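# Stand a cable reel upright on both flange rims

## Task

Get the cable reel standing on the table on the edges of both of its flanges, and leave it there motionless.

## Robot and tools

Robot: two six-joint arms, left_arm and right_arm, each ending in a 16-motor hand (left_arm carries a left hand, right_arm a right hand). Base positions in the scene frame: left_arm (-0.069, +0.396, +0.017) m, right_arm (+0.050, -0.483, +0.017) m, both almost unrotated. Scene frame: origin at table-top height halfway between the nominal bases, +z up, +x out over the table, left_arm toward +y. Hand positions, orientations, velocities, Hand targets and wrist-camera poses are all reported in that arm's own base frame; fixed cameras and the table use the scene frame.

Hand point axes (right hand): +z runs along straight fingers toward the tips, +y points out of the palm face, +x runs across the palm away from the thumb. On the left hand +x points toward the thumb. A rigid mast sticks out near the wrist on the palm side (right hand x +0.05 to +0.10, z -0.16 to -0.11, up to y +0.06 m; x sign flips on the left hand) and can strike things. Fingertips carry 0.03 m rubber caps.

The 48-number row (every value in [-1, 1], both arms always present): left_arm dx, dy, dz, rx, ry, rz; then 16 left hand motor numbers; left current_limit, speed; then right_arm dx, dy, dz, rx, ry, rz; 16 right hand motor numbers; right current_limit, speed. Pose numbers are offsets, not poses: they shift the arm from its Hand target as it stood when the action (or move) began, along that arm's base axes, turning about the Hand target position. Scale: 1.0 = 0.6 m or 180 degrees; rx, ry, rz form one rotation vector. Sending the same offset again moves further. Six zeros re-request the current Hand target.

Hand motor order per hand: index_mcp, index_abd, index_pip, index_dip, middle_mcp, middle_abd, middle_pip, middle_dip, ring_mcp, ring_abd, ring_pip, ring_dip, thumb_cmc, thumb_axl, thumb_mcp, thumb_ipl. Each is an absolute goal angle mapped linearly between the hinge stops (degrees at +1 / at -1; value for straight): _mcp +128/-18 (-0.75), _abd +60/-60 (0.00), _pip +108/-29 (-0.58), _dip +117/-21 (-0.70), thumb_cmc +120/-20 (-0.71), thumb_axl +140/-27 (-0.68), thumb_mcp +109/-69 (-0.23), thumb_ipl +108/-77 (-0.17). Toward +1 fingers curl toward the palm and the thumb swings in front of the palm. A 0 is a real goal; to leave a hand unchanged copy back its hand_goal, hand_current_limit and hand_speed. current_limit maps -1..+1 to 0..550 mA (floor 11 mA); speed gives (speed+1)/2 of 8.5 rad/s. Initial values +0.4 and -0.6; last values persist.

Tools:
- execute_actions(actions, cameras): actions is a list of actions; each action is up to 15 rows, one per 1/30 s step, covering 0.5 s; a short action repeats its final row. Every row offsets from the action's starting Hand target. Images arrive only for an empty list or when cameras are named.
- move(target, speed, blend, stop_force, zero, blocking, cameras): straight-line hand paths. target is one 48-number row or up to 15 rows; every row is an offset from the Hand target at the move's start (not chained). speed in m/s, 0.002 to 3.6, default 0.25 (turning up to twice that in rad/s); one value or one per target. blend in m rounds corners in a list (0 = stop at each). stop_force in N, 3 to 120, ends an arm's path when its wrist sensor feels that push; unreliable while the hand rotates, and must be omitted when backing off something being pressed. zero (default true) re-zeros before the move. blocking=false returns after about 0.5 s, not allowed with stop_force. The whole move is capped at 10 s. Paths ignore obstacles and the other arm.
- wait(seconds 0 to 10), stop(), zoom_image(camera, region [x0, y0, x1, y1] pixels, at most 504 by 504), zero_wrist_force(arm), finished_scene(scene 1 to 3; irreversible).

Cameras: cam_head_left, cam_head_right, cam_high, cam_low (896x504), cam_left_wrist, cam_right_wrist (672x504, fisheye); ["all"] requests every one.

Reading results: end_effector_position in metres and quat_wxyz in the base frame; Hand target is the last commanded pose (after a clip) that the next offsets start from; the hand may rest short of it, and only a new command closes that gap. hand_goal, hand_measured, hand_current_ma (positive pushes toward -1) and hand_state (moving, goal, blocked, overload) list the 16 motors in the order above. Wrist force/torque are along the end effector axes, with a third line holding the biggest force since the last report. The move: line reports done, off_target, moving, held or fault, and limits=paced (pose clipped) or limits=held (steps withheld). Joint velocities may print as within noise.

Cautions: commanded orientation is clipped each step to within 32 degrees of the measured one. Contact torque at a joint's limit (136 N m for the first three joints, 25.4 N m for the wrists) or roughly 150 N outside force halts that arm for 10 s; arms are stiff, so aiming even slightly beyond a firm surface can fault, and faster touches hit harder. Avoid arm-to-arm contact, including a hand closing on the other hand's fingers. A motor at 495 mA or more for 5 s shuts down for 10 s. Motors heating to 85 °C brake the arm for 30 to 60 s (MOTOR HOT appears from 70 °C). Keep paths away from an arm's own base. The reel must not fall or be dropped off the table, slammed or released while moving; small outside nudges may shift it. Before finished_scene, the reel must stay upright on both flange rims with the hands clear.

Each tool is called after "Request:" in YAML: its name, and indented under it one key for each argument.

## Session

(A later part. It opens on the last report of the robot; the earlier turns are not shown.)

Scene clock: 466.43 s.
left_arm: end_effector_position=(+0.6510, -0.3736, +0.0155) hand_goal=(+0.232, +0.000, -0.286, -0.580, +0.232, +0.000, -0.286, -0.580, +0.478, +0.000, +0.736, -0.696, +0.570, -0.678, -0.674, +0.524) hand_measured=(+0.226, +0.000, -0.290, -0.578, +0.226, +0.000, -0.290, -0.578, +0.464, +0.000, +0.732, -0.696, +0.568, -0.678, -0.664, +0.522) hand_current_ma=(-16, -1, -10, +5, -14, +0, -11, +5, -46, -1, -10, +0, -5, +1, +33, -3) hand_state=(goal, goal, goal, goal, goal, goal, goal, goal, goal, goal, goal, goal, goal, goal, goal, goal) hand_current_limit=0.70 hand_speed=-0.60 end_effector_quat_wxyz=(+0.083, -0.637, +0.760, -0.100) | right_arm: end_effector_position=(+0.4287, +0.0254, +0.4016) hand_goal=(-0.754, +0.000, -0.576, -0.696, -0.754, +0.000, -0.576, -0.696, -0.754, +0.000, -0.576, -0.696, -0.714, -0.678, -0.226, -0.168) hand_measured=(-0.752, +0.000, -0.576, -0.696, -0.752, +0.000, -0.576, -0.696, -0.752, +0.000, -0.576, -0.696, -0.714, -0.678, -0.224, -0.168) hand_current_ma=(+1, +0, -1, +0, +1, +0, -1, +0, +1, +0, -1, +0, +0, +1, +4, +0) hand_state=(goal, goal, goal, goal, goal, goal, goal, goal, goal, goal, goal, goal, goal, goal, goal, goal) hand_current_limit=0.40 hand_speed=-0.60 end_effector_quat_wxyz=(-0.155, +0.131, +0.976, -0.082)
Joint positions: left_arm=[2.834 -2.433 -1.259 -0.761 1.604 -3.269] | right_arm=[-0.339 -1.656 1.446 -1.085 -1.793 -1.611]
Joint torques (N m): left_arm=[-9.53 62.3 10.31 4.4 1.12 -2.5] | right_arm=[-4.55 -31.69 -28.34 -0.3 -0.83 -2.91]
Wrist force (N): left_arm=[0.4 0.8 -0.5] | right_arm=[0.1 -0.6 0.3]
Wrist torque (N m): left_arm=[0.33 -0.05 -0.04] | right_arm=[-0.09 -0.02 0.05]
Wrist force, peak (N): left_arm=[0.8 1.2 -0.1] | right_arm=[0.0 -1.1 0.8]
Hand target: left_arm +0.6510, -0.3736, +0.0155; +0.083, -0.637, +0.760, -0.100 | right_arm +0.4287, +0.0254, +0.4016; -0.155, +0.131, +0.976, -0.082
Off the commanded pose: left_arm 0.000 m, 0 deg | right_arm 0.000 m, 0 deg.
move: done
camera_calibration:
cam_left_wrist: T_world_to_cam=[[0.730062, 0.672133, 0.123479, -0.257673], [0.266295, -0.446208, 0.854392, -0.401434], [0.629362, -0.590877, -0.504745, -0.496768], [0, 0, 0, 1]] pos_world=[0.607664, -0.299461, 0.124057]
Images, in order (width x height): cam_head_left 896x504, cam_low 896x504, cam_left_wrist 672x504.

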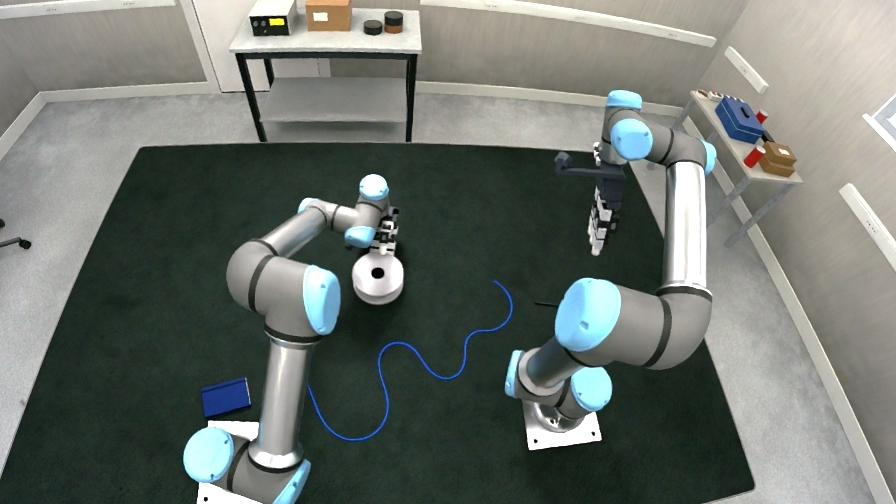

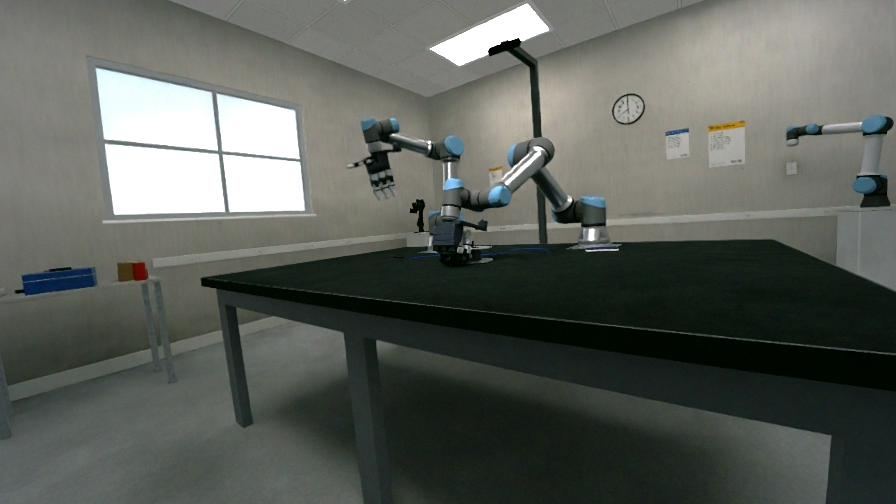

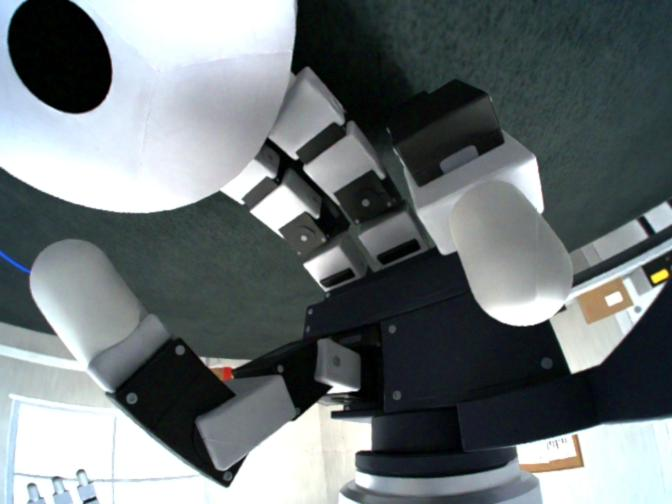

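Request:
move:
  target: [0,0,0,0,0,0, 0.26,0,-0.285,-0.333, 0.26,0,-0.285,-0.333, 0.479,0,0.737,-0.696, 0.571,-0.678,-0.2,0.286, 0.7,-0.7, 0,0,0,0,0,0, -0.754,0,-0.576,-0.696,-0.754,0,-0.576,-0.696,-0.754,0,-0.576,-0.696,-0.714,-0.678,-0.226,-0.168,0.4,-0.6]
  speed: 0.07
  cameras: ["cam_left_wrist","cam_low"]

Request:
zoom_image:
  camera: "cam_low"
  region: [430, 220, 500, 270]

Scene clock: 488.13 s.
left_arm: end_effector_position=(+0.6510, -0.3736, +0.0155) hand_goal=(+0.260, +0.000, -0.286, -0.334, +0.260, +0.000, -0.286, -0.334, +0.478, +0.000, +0.736, -0.696, +0.570, -0.678, -0.200, +0.286) hand_measured=(+0.240, +0.000, -0.290, -0.338, +0.242, +0.000, -0.290, -0.338, +0.464, +0.000, +0.732, -0.696, +0.568, -0.678, -0.198, +0.290) hand_current_ma=(-65, -1, -10, -9, -55, +0, -11, -7, -46, -1, -10, +0, -5, +1, +5, +10) hand_state=(goal, goal, goal, goal, goal, goal, goal, goal, goal, goal, goal, goal, goal, goal, goal, goal) hand_current_limit=0.70 hand_speed=-0.70 end_effector_quat_wxyz=(+0.083, -0.637, +0.760, -0.100) | right_arm: end_effector_position=(+0.4287, +0.0254, +0.4016) hand_goal=(-0.754, +0.000, -0.576, -0.696, -0.754, +0.000, -0.576, -0.696, -0.754, +0.000, -0.576, -0.696, -0.714, -0.678, -0.226, -0.168) hand_measured=(-0.752, +0.000, -0.576, -0.696, -0.752, +0.000, -0.576, -0.696, -0.752, +0.000, -0.576, -0.696, -0.714, -0.678, -0.224, -0.168) hand_current_ma=(+1, +0, -1, +0, +1, +0, -1, +0, +1, +0, -1, +0, +0, +1, +4, +0) hand_state=(goal, goal, goal, goal, goal, goal, goal, goal, goal, goal, goal, goal, goal, goal, goal, goal) hand_current_limit=0.40 hand_speed=-0.60 end_effector_quat_wxyz=(-0.155, +0.131, +0.976, -0.082)
Joint positions: left_arm=[2.834 -2.433 -1.259 -0.761 1.604 -3.269] | right_arm=[-0.339 -1.656 1.446 -1.085 -1.793 -1.611]
Joint torques (N m): left_arm=[-10.31 62.64 10.68 4.44 -1.34 -2.57] | right_arm=[-4.98 -30.99 -28.06 -0.29 -0.65 -2.82]
Wrist force (N): left_arm=[0.5 1.0 -0.1] | right_arm=[0.1 -1.1 0.2]
Wrist torque (N m): left_arm=[0.33 -0.06 -0.03] | right_arm=[-0.16 -0.03 0.03]
Wrist force, peak (N): left_arm=[0.2 1.4 0.0] | right_arm=[0.4 -1.0 0.6]
Hand target: left_arm +0.6510, -0.3736, +0.0155; +0.083, -0.637, +0.760, -0.100 | right_arm +0.4287, +0.0254, +0.4016; -0.155, +0.131, +0.976, -0.082
Off the commanded pose: left_arm 0.000 m, 0 deg | right_arm 0.000 m, 0 deg.
move: done
camera_calibration:
cam_left_wrist: T_world_to_cam=[[0.730062, 0.672133, 0.123479, -0.257673], [0.266295, -0.446208, 0.854392, -0.401434], [0.629362, -0.590877, -0.504745, -0.496768], [0, 0, 0, 1]] pos_world=[0.607664, -0.299461, 0.124057]
Images, in order (width x height): cam_low 896x504, cam_left_wrist 672x504.

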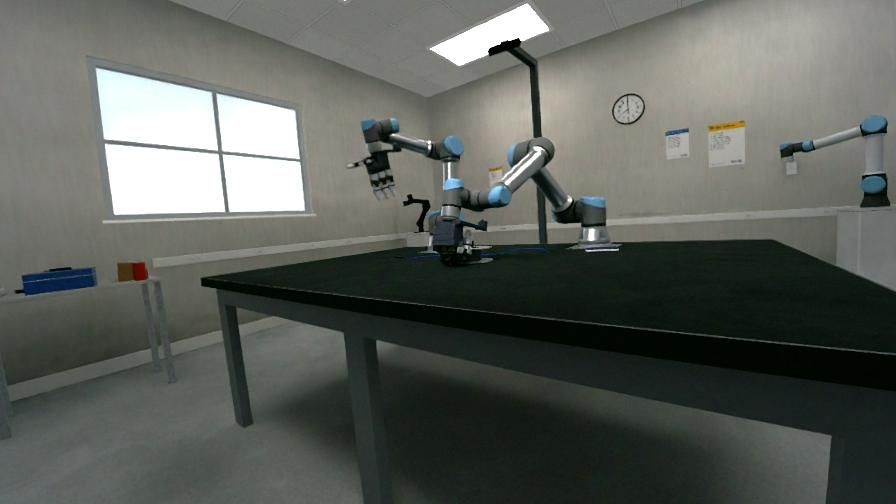

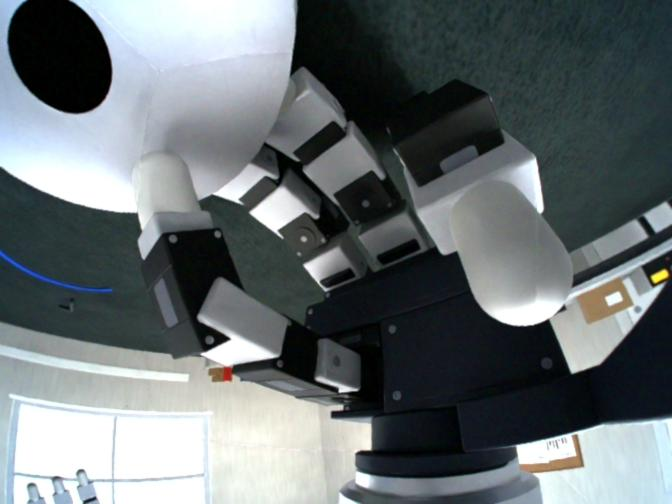

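Scaled by 7.200 from the camera's 896x504 image, which has a finer 1280x720 frame.

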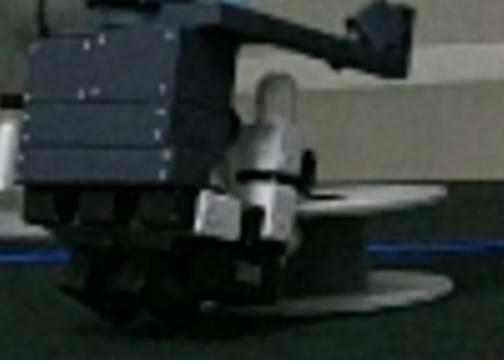

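Request:
move:
  target: [0,0,0,0,0,0, 0.30,0,-0.27,-0.25, 0.30,0,-0.27,-0.25, 0.479,0,0.737,-0.696, 0.571,-0.678,-0.07,0.30, 0.7,-0.8, 0,0,0,0,0,0, -0.754,0,-0.576,-0.696,-0.754,0,-0.576,-0.696,-0.754,0,-0.576,-0.696,-0.714,-0.678,-0.226,-0.168,0.4,-0.6]
  speed: 0.07
  cameras: ["cam_left_wrist"]

Scene clock: 493.37 s.
left_arm: end_effector_position=(+0.6510, -0.3736, +0.0155) hand_goal=(+0.300, +0.000, -0.270, -0.250, +0.300, +0.000, -0.270, -0.250, +0.478, +0.000, +0.736, -0.696, +0.570, -0.678, -0.070, +0.300) hand_measured=(+0.246, +0.000, -0.294, -0.278, +0.252, +0.000, -0.298, -0.278, +0.464, +0.000, +0.732, -0.696, +0.568, -0.678, -0.146, +0.288) hand_current_ma=(-207, -1, -75, -92, -187, +0, -89, -89, -46, -1, -10, +0, -5, +1, -393, -45) hand_state=(blocked, goal, blocked, blocked, blocked, goal, blocked, blocked, goal, goal, goal, goal, goal, goal, blocked, goal) hand_current_limit=0.70 hand_speed=-0.80 end_effector_quat_wxyz=(+0.083, -0.637, +0.760, -0.100) | right_arm: end_effector_position=(+0.4287, +0.0254, +0.4016) hand_goal=(-0.754, +0.000, -0.576, -0.696, -0.754, +0.000, -0.576, -0.696, -0.754, +0.000, -0.576, -0.696, -0.714, -0.678, -0.226, -0.168) hand_measured=(-0.752, +0.000, -0.576, -0.696, -0.752, +0.000, -0.576, -0.696, -0.752, +0.000, -0.576, -0.696, -0.714, -0.678, -0.224, -0.168) hand_current_ma=(+1, +0, -1, +0, +1, +0, -1, +0, +1, +0, -1, +0, +0, +1, +4, +0) hand_state=(goal, goal, goal, goal, goal, goal, goal, goal, goal, goal, goal, goal, goal, goal, goal, goal) hand_current_limit=0.40 hand_speed=-0.60 end_effector_quat_wxyz=(-0.155, +0.131, +0.976, -0.082)
Joint positions: left_arm=[2.834 -2.433 -1.26 -0.761 1.604 -3.269] | right_arm=[-0.339 -1.656 1.446 -1.085 -1.793 -1.611]
Joint torques (N m): left_arm=[-9.17 61.58 13.45 3.7 -1.27 -2.31] | right_arm=[-5.39 -31.18 -28.57 -0.4 -0.39 -2.7]
Wrist force (N): left_arm=[0.2 0.9 0.8] | right_arm=[0.1 -0.7 0.3]
Wrist torque (N m): left_arm=[0.39 0.00 -0.04] | right_arm=[-0.11 -0.02 0.05]
Wrist force, peak (N): left_arm=[0.5 1.7 1.4] | right_arm=[0.3 -0.9 0.7]
Hand target: left_arm +0.6510, -0.3736, +0.0155; +0.083, -0.637, +0.760, -0.100 | right_arm +0.4287, +0.0254, +0.4016; -0.155, +0.131, +0.976, -0.082
Off the commanded pose: left_arm 0.000 m, 0 deg | right_arm 0.000 m, 0 deg.
move: done
camera_calibration:
cam_left_wrist: T_world_to_cam=[[0.730062, 0.672133, 0.123479, -0.257673], [0.266295, -0.446208, 0.854392, -0.401434], [0.629362, -0.590877, -0.504745, -0.496768], [0, 0, 0, 1]] pos_world=[0.607664, -0.299461, 0.124057]
Images, in order (width x height): cam_left_wrist 672x504.

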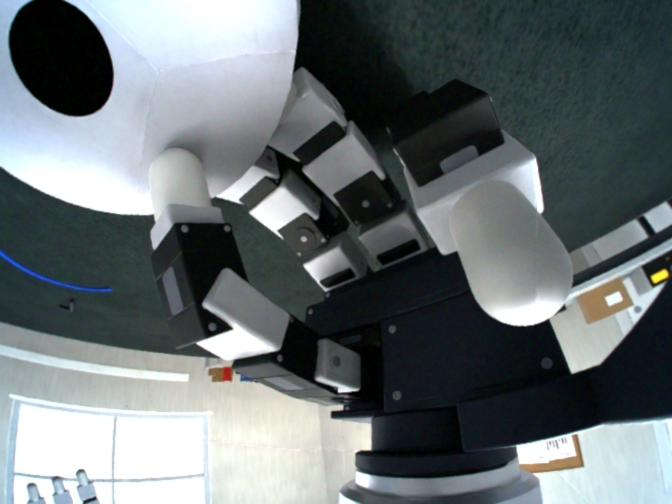

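Request:
move:
  target:
    - [-0.0138,0.0024,0.0512,-0.00967,-0.0547,0, 0.33,0,-0.26,-0.23, 0.33,0,-0.26,-0.23, 0.479,0,0.737,-0.696, 0.571,-0.678,-0.06,0.31, 0.7,-0.8, 0,0,0,0,0,0, -0.754,0,-0.576,-0.696,-0.754,0,-0.576,-0.696,-0.754,0,-0.576,-0.696,-0.714,-0.678,-0.226,-0.168,0.4,-0.6]
    - [-0.0360,0.0064,0.0990,-0.0193,-0.1094,0, 0.33,0,-0.26,-0.23, 0.33,0,-0.26,-0.23, 0.479,0,0.737,-0.696, 0.571,-0.678,-0.06,0.31, 0.7,-0.8, 0,0,0,0,0,0, -0.754,0,-0.576,-0.696,-0.754,0,-0.576,-0.696,-0.754,0,-0.576,-0.696,-0.714,-0.678,-0.226,-0.168,0.4,-0.6]
    - [-0.0662,0.0117,0.1423,-0.0290,-0.1642,0, 0.33,0,-0.26,-0.23, 0.33,0,-0.26,-0.23, 0.479,0,0.737,-0.696, 0.571,-0.678,-0.06,0.31, 0.7,-0.8, 0,0,0,0,0,0, -0.754,0,-0.576,-0.696,-0.754,0,-0.576,-0.696,-0.754,0,-0.576,-0.696,-0.714,-0.678,-0.226,-0.168,0.4,-0.6]
  speed: 0.08
  blend: 0.01
  cameras: ["cam_left_wrist","cam_low","cam_head_left"]

Request:
zoom_image:
  camera: "cam_low"
  region: [410, 200, 510, 280]

Request:
zoom_image:
  camera: "cam_head_left"
  region: [320, 160, 440, 320]

Scene clock: 529.23 s.
left_arm: end_effector_position=(+0.6113, -0.3666, +0.1009) hand_goal=(+0.330, +0.000, -0.260, -0.230, +0.330, +0.000, -0.260, -0.230, +0.478, +0.000, +0.736, -0.696, +0.570, -0.678, -0.060, +0.310) hand_measured=(+0.246, +0.000, -0.298, -0.270, +0.256, +0.000, -0.298, -0.260, +0.464, +0.000, +0.732, -0.696, +0.568, -0.678, -0.144, +0.288) hand_current_ma=(-350, +0, -133, -137, -309, +0, -130, -97, -46, -1, -10, +0, -6, +0, -442, -94) hand_state=(blocked, goal, blocked, blocked, blocked, goal, blocked, blocked, goal, goal, goal, goal, goal, goal, blocked, blocked) hand_current_limit=0.70 hand_speed=-0.80 end_effector_quat_wxyz=(+0.246, -0.593, +0.708, -0.293) | right_arm: end_effector_position=(+0.4287, +0.0254, +0.4016) hand_goal=(-0.754, +0.000, -0.576, -0.696, -0.754, +0.000, -0.576, -0.696, -0.754, +0.000, -0.576, -0.696, -0.714, -0.678, -0.226, -0.168) hand_measured=(-0.752, +0.000, -0.576, -0.696, -0.752, +0.000, -0.576, -0.696, -0.752, +0.000, -0.576, -0.696, -0.714, -0.678, -0.224, -0.168) hand_current_ma=(+1, +0, -1, +0, +1, +0, -1, +0, +1, +0, -1, +0, +0, +1, +4, +0) hand_state=(goal, goal, goal, goal, goal, goal, goal, goal, goal, goal, goal, goal, goal, goal, goal, goal) hand_current_limit=0.40 hand_speed=-0.60 end_effector_quat_wxyz=(-0.155, +0.131, +0.976, -0.082)
Joint positions: left_arm=[2.797 -2.153 -1.727 -0.055 1.69 -3.261] | right_arm=[-0.339 -1.656 1.446 -1.085 -1.793 -1.611]
Joint torques (N m): left_arm=[-10.08 53.11 9.6 4.93 1.66 2.48] | right_arm=[-4.24 -30.27 -27.38 -0.38 -0.21 -2.57]
Wrist force (N): left_arm=[0.8 3.2 1.2] | right_arm=[0.2 -0.6 0.1]
Wrist torque (N m): left_arm=[0.51 -0.11 -0.34] | right_arm=[-0.07 -0.03 0.05]
Wrist force, peak (N): left_arm=[0.7 3.2 1.4] | right_arm=[0.4 -0.9 0.7]
Hand target: left_arm +0.6113, -0.3666, +0.1009; +0.246, -0.593, +0.708, -0.293 | right_arm +0.4287, +0.0254, +0.4016; -0.155, +0.131, +0.976, -0.082
Off the commanded pose: left_arm 0.000 m, 0 deg | right_arm 0.000 m, 0 deg.
move: done
camera_calibration:
cam_left_wrist: T_world_to_cam=[[0.589786, 0.696883, 0.408052, -0.177809], [-0.199416, -0.363962, 0.909816, -0.151453], [0.782551, -0.617969, -0.0756899, -0.571435], [0, 0, 0, 1]] pos_world=[0.521844, -0.28434, 0.167098]
Images, in order (width x height): cam_head_left 896x504, cam_low 896x504, cam_left_wrist 672x504.

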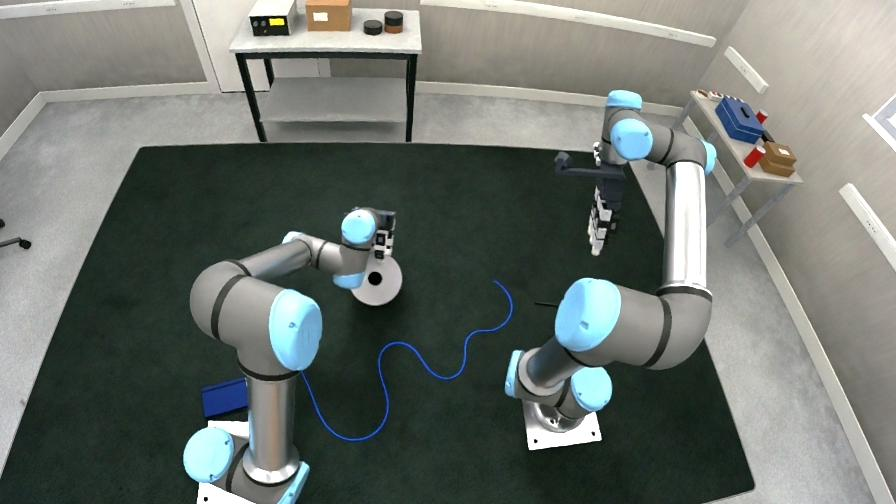

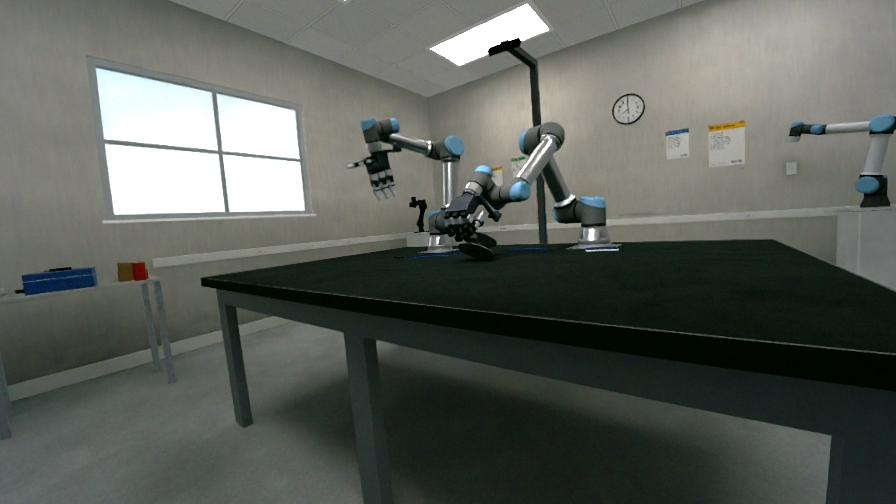

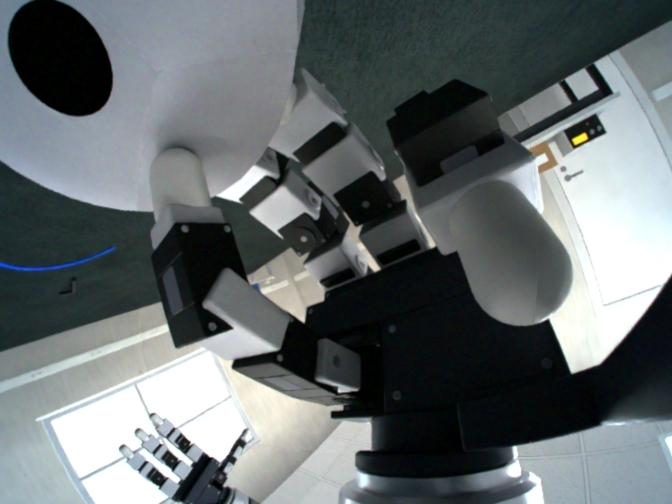

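Scaled by 5.040 from the camera's 896x504 image, which has a finer 1280x720 frame.

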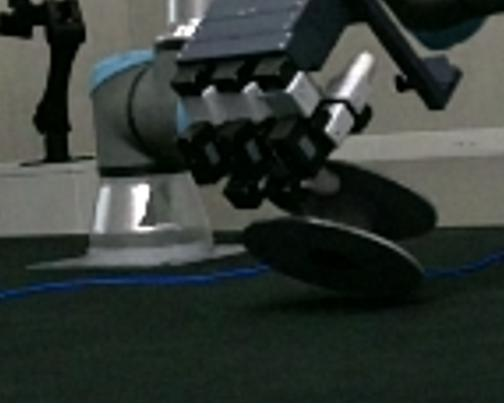

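Scaled by 3.150 from the camera's 896x504 image, which has a finer 1280x720 frame.

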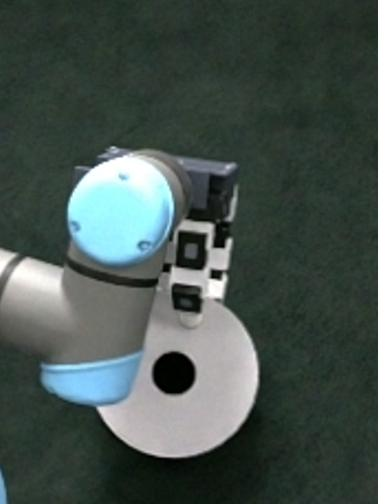

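Request:
move:
  target:
    - [-0.0371,0.0066,0.0373,-0.0097,-0.0547,0, 0.33,0,-0.26,-0.23, 0.33,0,-0.26,-0.23, 0.479,0,0.737,-0.696, 0.571,-0.678,-0.06,0.31, 0.7,-0.8, 0,0,0,0,0,0, -0.754,0,-0.576,-0.696,-0.754,0,-0.576,-0.696,-0.754,0,-0.576,-0.696,-0.714,-0.678,-0.226,-0.168,0.4,-0.6]
    - [-0.0800,0.0141,0.0675,-0.0193,-0.1094,0, 0.33,0,-0.26,-0.23, 0.33,0,-0.26,-0.23, 0.479,0,0.737,-0.696, 0.571,-0.678,-0.06,0.31, 0.7,-0.8, 0,0,0,0,0,0, -0.754,0,-0.576,-0.696,-0.754,0,-0.576,-0.696,-0.754,0,-0.576,-0.696,-0.714,-0.678,-0.226,-0.168,0.4,-0.6]
    - [-0.1274,0.0225,0.0897,-0.0290,-0.1642,0, 0.33,0,-0.26,-0.23, 0.33,0,-0.26,-0.23, 0.479,0,0.737,-0.696, 0.571,-0.678,-0.06,0.31, 0.7,-0.8, 0,0,0,0,0,0, -0.754,0,-0.576,-0.696,-0.754,0,-0.576,-0.696,-0.754,0,-0.576,-0.696,-0.714,-0.678,-0.226,-0.168,0.4,-0.6]
    - [-0.1778,0.0314,0.1032,-0.0387,-0.2189,0, 0.33,0,-0.26,-0.23, 0.33,0,-0.26,-0.23, 0.479,0,0.737,-0.696, 0.571,-0.678,-0.06,0.31, 0.7,-0.8, 0,0,0,0,0,0, -0.754,0,-0.576,-0.696,-0.754,0,-0.576,-0.696,-0.754,0,-0.576,-0.696,-0.714,-0.678,-0.226,-0.168,0.4,-0.6]
  speed: 0.08
  blend: 0.01
  cameras: ["cam_left_wrist","cam_low","cam_head_left"]

Request:
zoom_image:
  camera: "cam_low"
  region: [410, 190, 510, 280]

Request:
zoom_image:
  camera: "cam_head_left"
  region: [320, 160, 440, 320]

Scene clock: 552.13 s.
left_arm: end_effector_position=(+0.5046, -0.3478, +0.1628) hand_goal=(+0.330, +0.000, -0.260, -0.230, +0.330, +0.000, -0.260, -0.230, +0.478, +0.000, +0.736, -0.696, +0.570, -0.678, -0.060, +0.310) hand_measured=(+0.244, +0.002, -0.304, -0.268, +0.272, -0.002, -0.298, -0.246, +0.472, +0.000, +0.732, -0.696, +0.566, -0.678, -0.144, +0.298) hand_current_ma=(-369, +6, -156, -129, -233, -3, -130, -45, -19, -1, -10, +0, -10, +0, -442, -51) hand_state=(blocked, goal, blocked, blocked, blocked, goal, blocked, goal, goal, goal, goal, goal, goal, goal, blocked, goal) hand_current_limit=0.70 hand_speed=-0.80 end_effector_quat_wxyz=(+0.434, -0.473, +0.565, -0.517) | right_arm: end_effector_position=(+0.4287, +0.0254, +0.4016) hand_goal=(-0.754, +0.000, -0.576, -0.696, -0.754, +0.000, -0.576, -0.696, -0.754, +0.000, -0.576, -0.696, -0.714, -0.678, -0.226, -0.168) hand_measured=(-0.752, +0.000, -0.576, -0.696, -0.752, +0.000, -0.576, -0.696, -0.752, +0.000, -0.576, -0.696, -0.714, -0.678, -0.224, -0.168) hand_current_ma=(+1, +0, -1, +0, +1, +0, -1, +0, +1, +0, -1, +0, +0, +1, +4, +0) hand_state=(goal, goal, goal, goal, goal, goal, goal, goal, goal, goal, goal, goal, goal, goal, goal, goal) hand_current_limit=0.40 hand_speed=-0.60 end_effector_quat_wxyz=(-0.155, +0.131, +0.976, -0.082)
Joint positions: left_arm=[2.695 -2.111 -2.186 1.064 1.84 -3.165] | right_arm=[-0.339 -1.656 1.446 -1.085 -1.793 -1.611]
Joint torques (N m): left_arm=[-9.81 23.81 2 4.04 1.4 2.47] | right_arm=[-4.02 -29.49 -27.81 -0.29 0.21 -2.4]
Wrist force (N): left_arm=[1.0 3.1 0.7] | right_arm=[0.1 -0.5 0.4]
Wrist torque (N m): left_arm=[0.36 -0.27 -0.39] | right_arm=[-0.10 -0.03 0.05]
Wrist force, peak (N): left_arm=[1.2 3.8 1.0] | right_arm=[0.4 -1.1 0.3]
Hand target: left_arm +0.5046, -0.3478, +0.1628; +0.434, -0.473, +0.565, -0.517 | right_arm +0.4287, +0.0254, +0.4016; -0.155, +0.131, +0.976, -0.082
Off the commanded pose: left_arm 0.000 m, 0 deg | right_arm 0.000 m, 0 deg.
move: done
camera_calibration:
cam_left_wrist: T_world_to_cam=[[0.225565, 0.761267, 0.607941, 0.0203455], [-0.744764, -0.267542, 0.611349, 0.135078], [0.62805, -0.590672, 0.506616, -0.47894], [0, 0, 0, 1]] pos_world=[0.39681, -0.262246, 0.14769]
Images, in order (width x height): cam_head_left 896x504, cam_low 896x504, cam_left_wrist 672x504.

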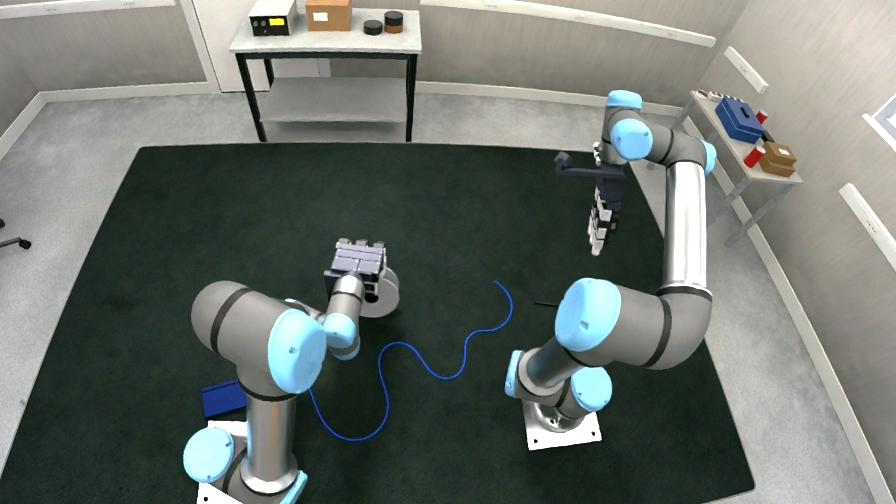

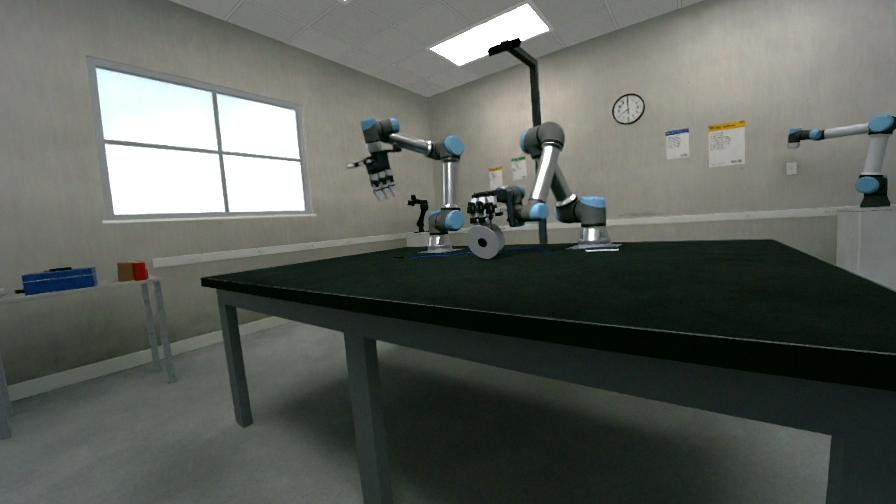

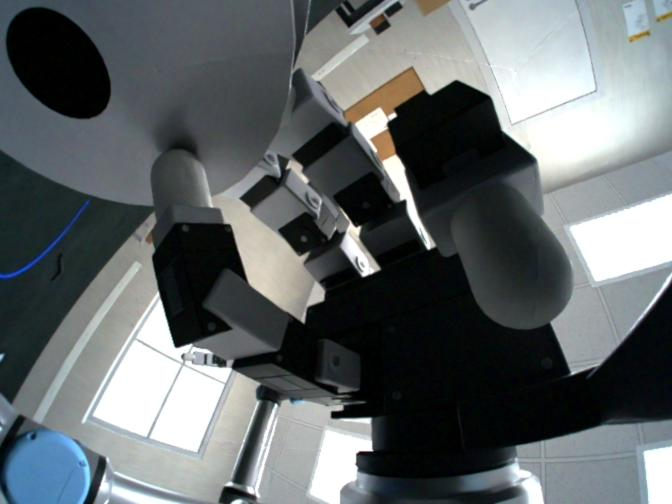

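Scaled by 5.040 from the camera's 896x504 image, which has a finer 1280x720 frame.

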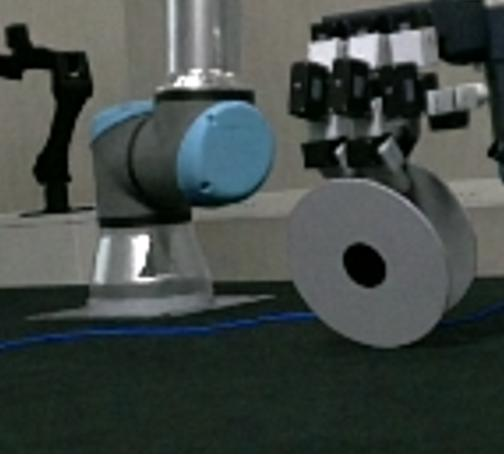

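Scaled by 3.150 from the camera's 896x504 image, which has a finer 1280x720 frame.

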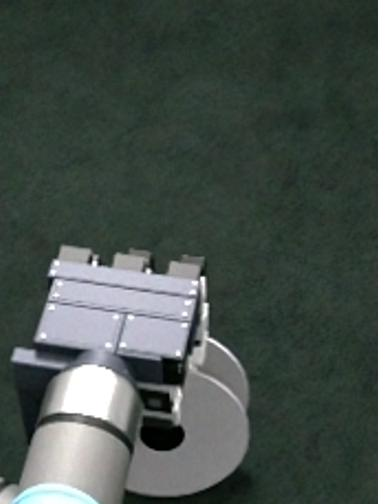

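Request:
move:
  target:
    - [-0.0520,0.0092,0.0048,-0.0097,-0.0547,0, 0.33,0,-0.26,-0.23, 0.33,0,-0.26,-0.23, 0.479,0,0.737,-0.696, 0.571,-0.678,-0.06,0.31, 0.7,-0.8, 0,0,0,0,0,0, -0.754,0,-0.576,-0.696,-0.754,0,-0.576,-0.696,-0.754,0,-0.576,-0.696,-0.714,-0.678,-0.226,-0.168,0.4,-0.6]
    - [-0.0994,0.0176,0.0010,-0.0184,-0.1040,0, 0.33,0,-0.26,-0.23, 0.33,0,-0.26,-0.23, 0.479,0,0.737,-0.696, 0.571,-0.678,-0.06,0.31, 0.7,-0.8, 0,0,0,0,0,0, -0.754,0,-0.576,-0.696,-0.754,0,-0.576,-0.696,-0.754,0,-0.576,-0.696,-0.714,-0.678,-0.226,-0.168,0.4,-0.6]
  speed: 0.06
  blend: 0.01
  cameras: ["all"]

Request:
zoom_image:
  camera: "cam_low"
  region: [410, 190, 510, 280]

Request:
zoom_image:
  camera: "cam_head_left"
  region: [320, 200, 440, 360]

Request:
zoom_image:
  camera: "cam_high"
  region: [360, 200, 540, 380]

Scene clock: 570.27 s.
left_arm: end_effector_position=(+0.4450, -0.3372, +0.1634) hand_goal=(+0.330, +0.000, -0.260, -0.230, +0.330, +0.000, -0.260, -0.230, +0.478, +0.000, +0.736, -0.696, +0.570, -0.678, -0.060, +0.310) hand_measured=(+0.242, +0.002, -0.306, -0.268, +0.276, -0.002, -0.298, -0.244, +0.476, +0.000, +0.732, -0.696, +0.562, -0.678, -0.144, +0.306) hand_current_ma=(-379, +6, -164, -129, -207, -3, -130, -44, -5, -1, -10, +0, -19, -2, -442, -13) hand_state=(blocked, goal, blocked, blocked, blocked, goal, blocked, goal, goal, goal, goal, goal, goal, goal, blocked, goal) hand_current_limit=0.70 hand_speed=-0.80 end_effector_quat_wxyz=(+0.507, -0.395, +0.472, -0.604) | right_arm: end_effector_position=(+0.4287, +0.0254, +0.4016) hand_goal=(-0.754, +0.000, -0.576, -0.696, -0.754, +0.000, -0.576, -0.696, -0.754, +0.000, -0.576, -0.696, -0.714, -0.678, -0.226, -0.168) hand_measured=(-0.752, +0.000, -0.576, -0.696, -0.752, +0.000, -0.576, -0.696, -0.752, +0.000, -0.576, -0.696, -0.714, -0.678, -0.224, -0.168) hand_current_ma=(+1, +0, -1, +0, +1, +0, -1, +0, +1, +0, -1, +0, +0, +1, +4, +0) hand_state=(goal, goal, goal, goal, goal, goal, goal, goal, goal, goal, goal, goal, goal, goal, goal, goal) hand_current_limit=0.40 hand_speed=-0.60 end_effector_quat_wxyz=(-0.155, +0.131, +0.976, -0.082)
Joint positions: left_arm=[2.624 -2.293 -2.263 1.673 1.902 -3.055] | right_arm=[-0.339 -1.656 1.446 -1.085 -1.793 -1.611]
Joint torques (N m): left_arm=[-9.7 23.9 -2.02 2.81 1.36 2.55] | right_arm=[-3.3 -28.57 -27.35 -0.74 0.31 -2.33]
Wrist force (N): left_arm=[0.8 1.5 0.0] | right_arm=[0.4 -0.6 0.4]
Wrist torque (N m): left_arm=[0.25 -0.29 -0.46] | right_arm=[-0.11 -0.06 0.06]
Wrist force, peak (N): left_arm=[1.5 -4.6 -0.7] | right_arm=[0.1 -0.8 0.9]
Hand target: left_arm +0.4450, -0.3372, +0.1634; +0.507, -0.395, +0.472, -0.604 | right_arm +0.4287, +0.0254, +0.4016; -0.155, +0.131, +0.976, -0.082
Off the commanded pose: left_arm 0.000 m, 0 deg | right_arm 0.000 m, 0 deg.
move: done
camera_calibration:
cam_left_wrist: T_world_to_cam=[[0.0257289, 0.796627, 0.603923, 0.126893], [-0.903967, -0.239402, 0.354303, 0.215508], [0.426827, -0.555043, 0.713965, -0.367885], [0, 0, 0, 1]] pos_world=[0.348571, -0.253686, 0.109668]
cam_right_wrist: T_world_to_cam=[[0.845788, 0.404289, -0.348127, -0.201906], [0.529791, -0.559445, 0.63745, -0.512256], [0.0629564, -0.723583, -0.687361, 0.393065], [0, 0, 0, 1]] pos_world=[0.417412, 0.0794647, 0.526426]

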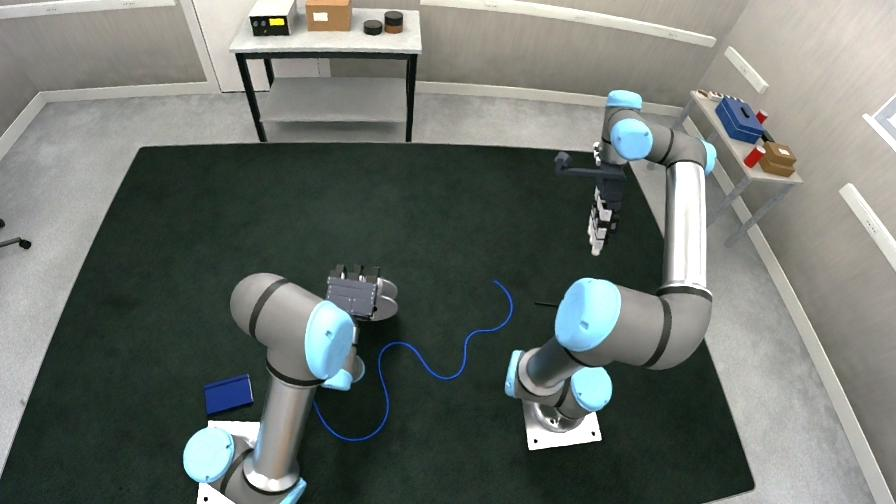

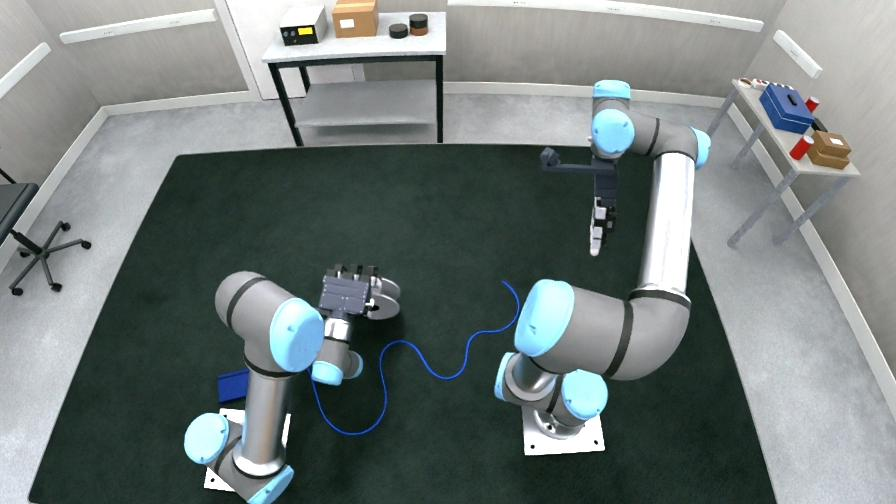

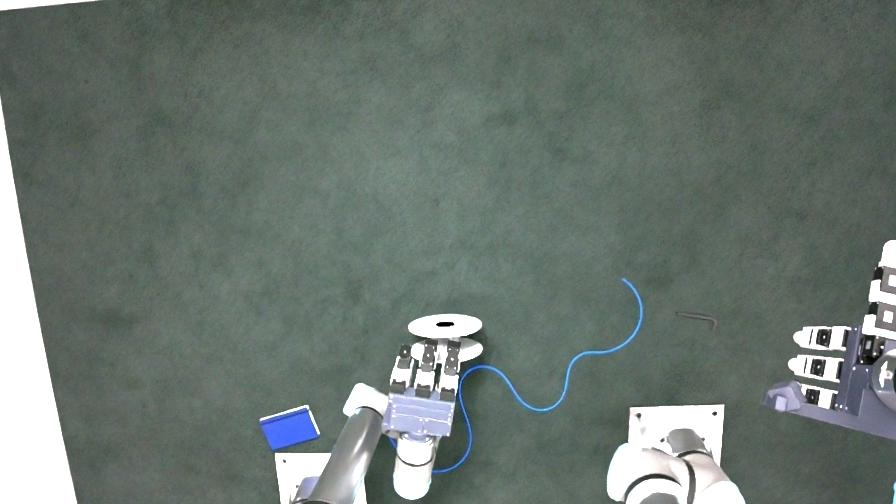

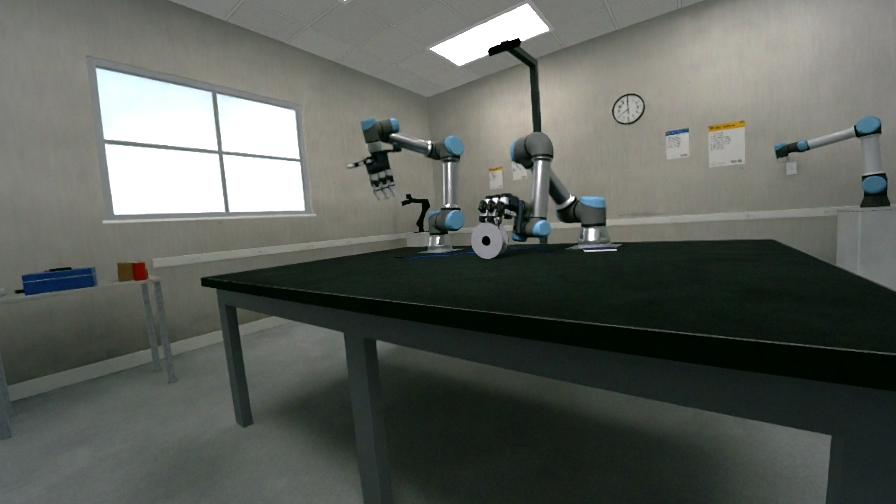

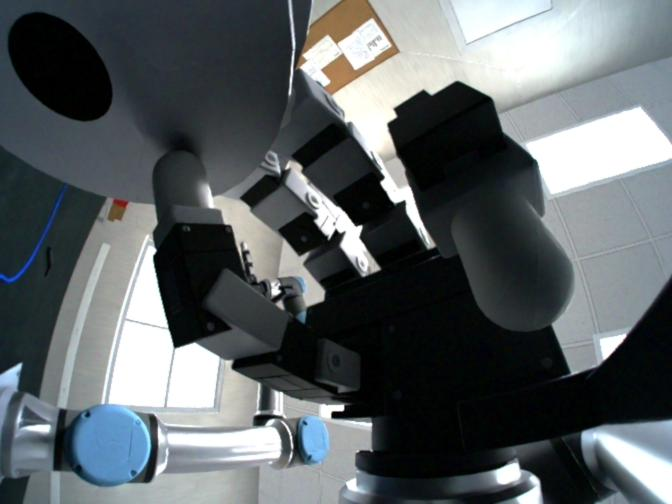

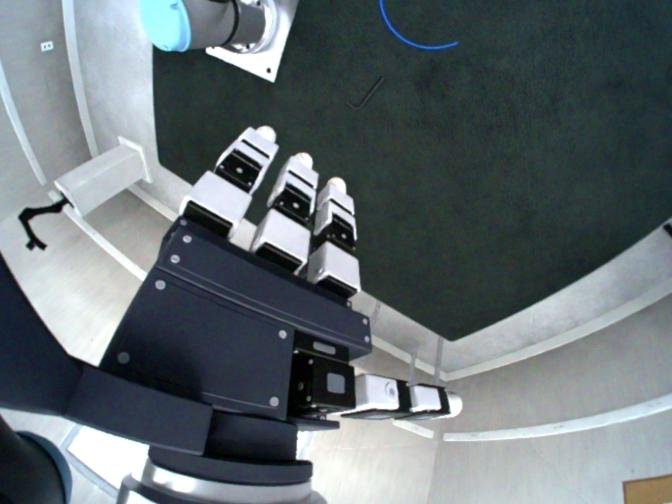

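Scaled by 5.040 from the camera's 896x504 image, which has a finer 1280x720 frame.

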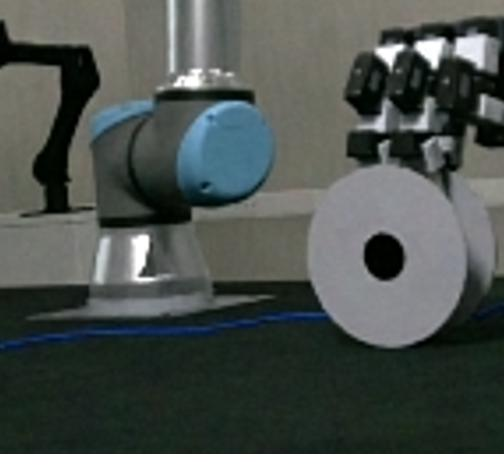

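Scaled by 3.150 from the camera's 896x504 image, which has a finer 1280x720 frame.

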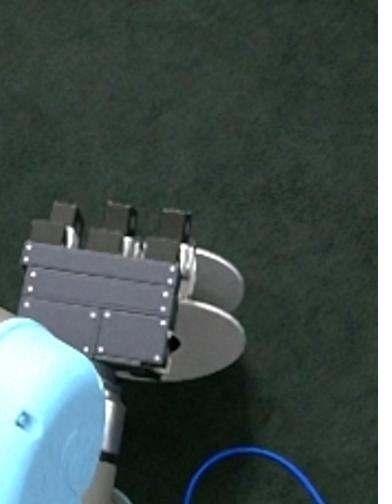

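Scaled by 2.800 from the camera's 896x504 image, which has a finer 1280x720 frame.

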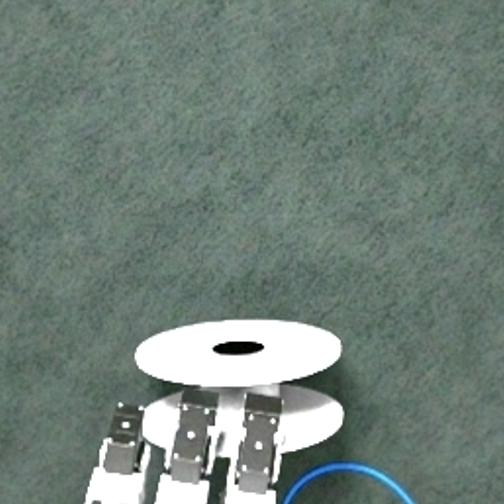

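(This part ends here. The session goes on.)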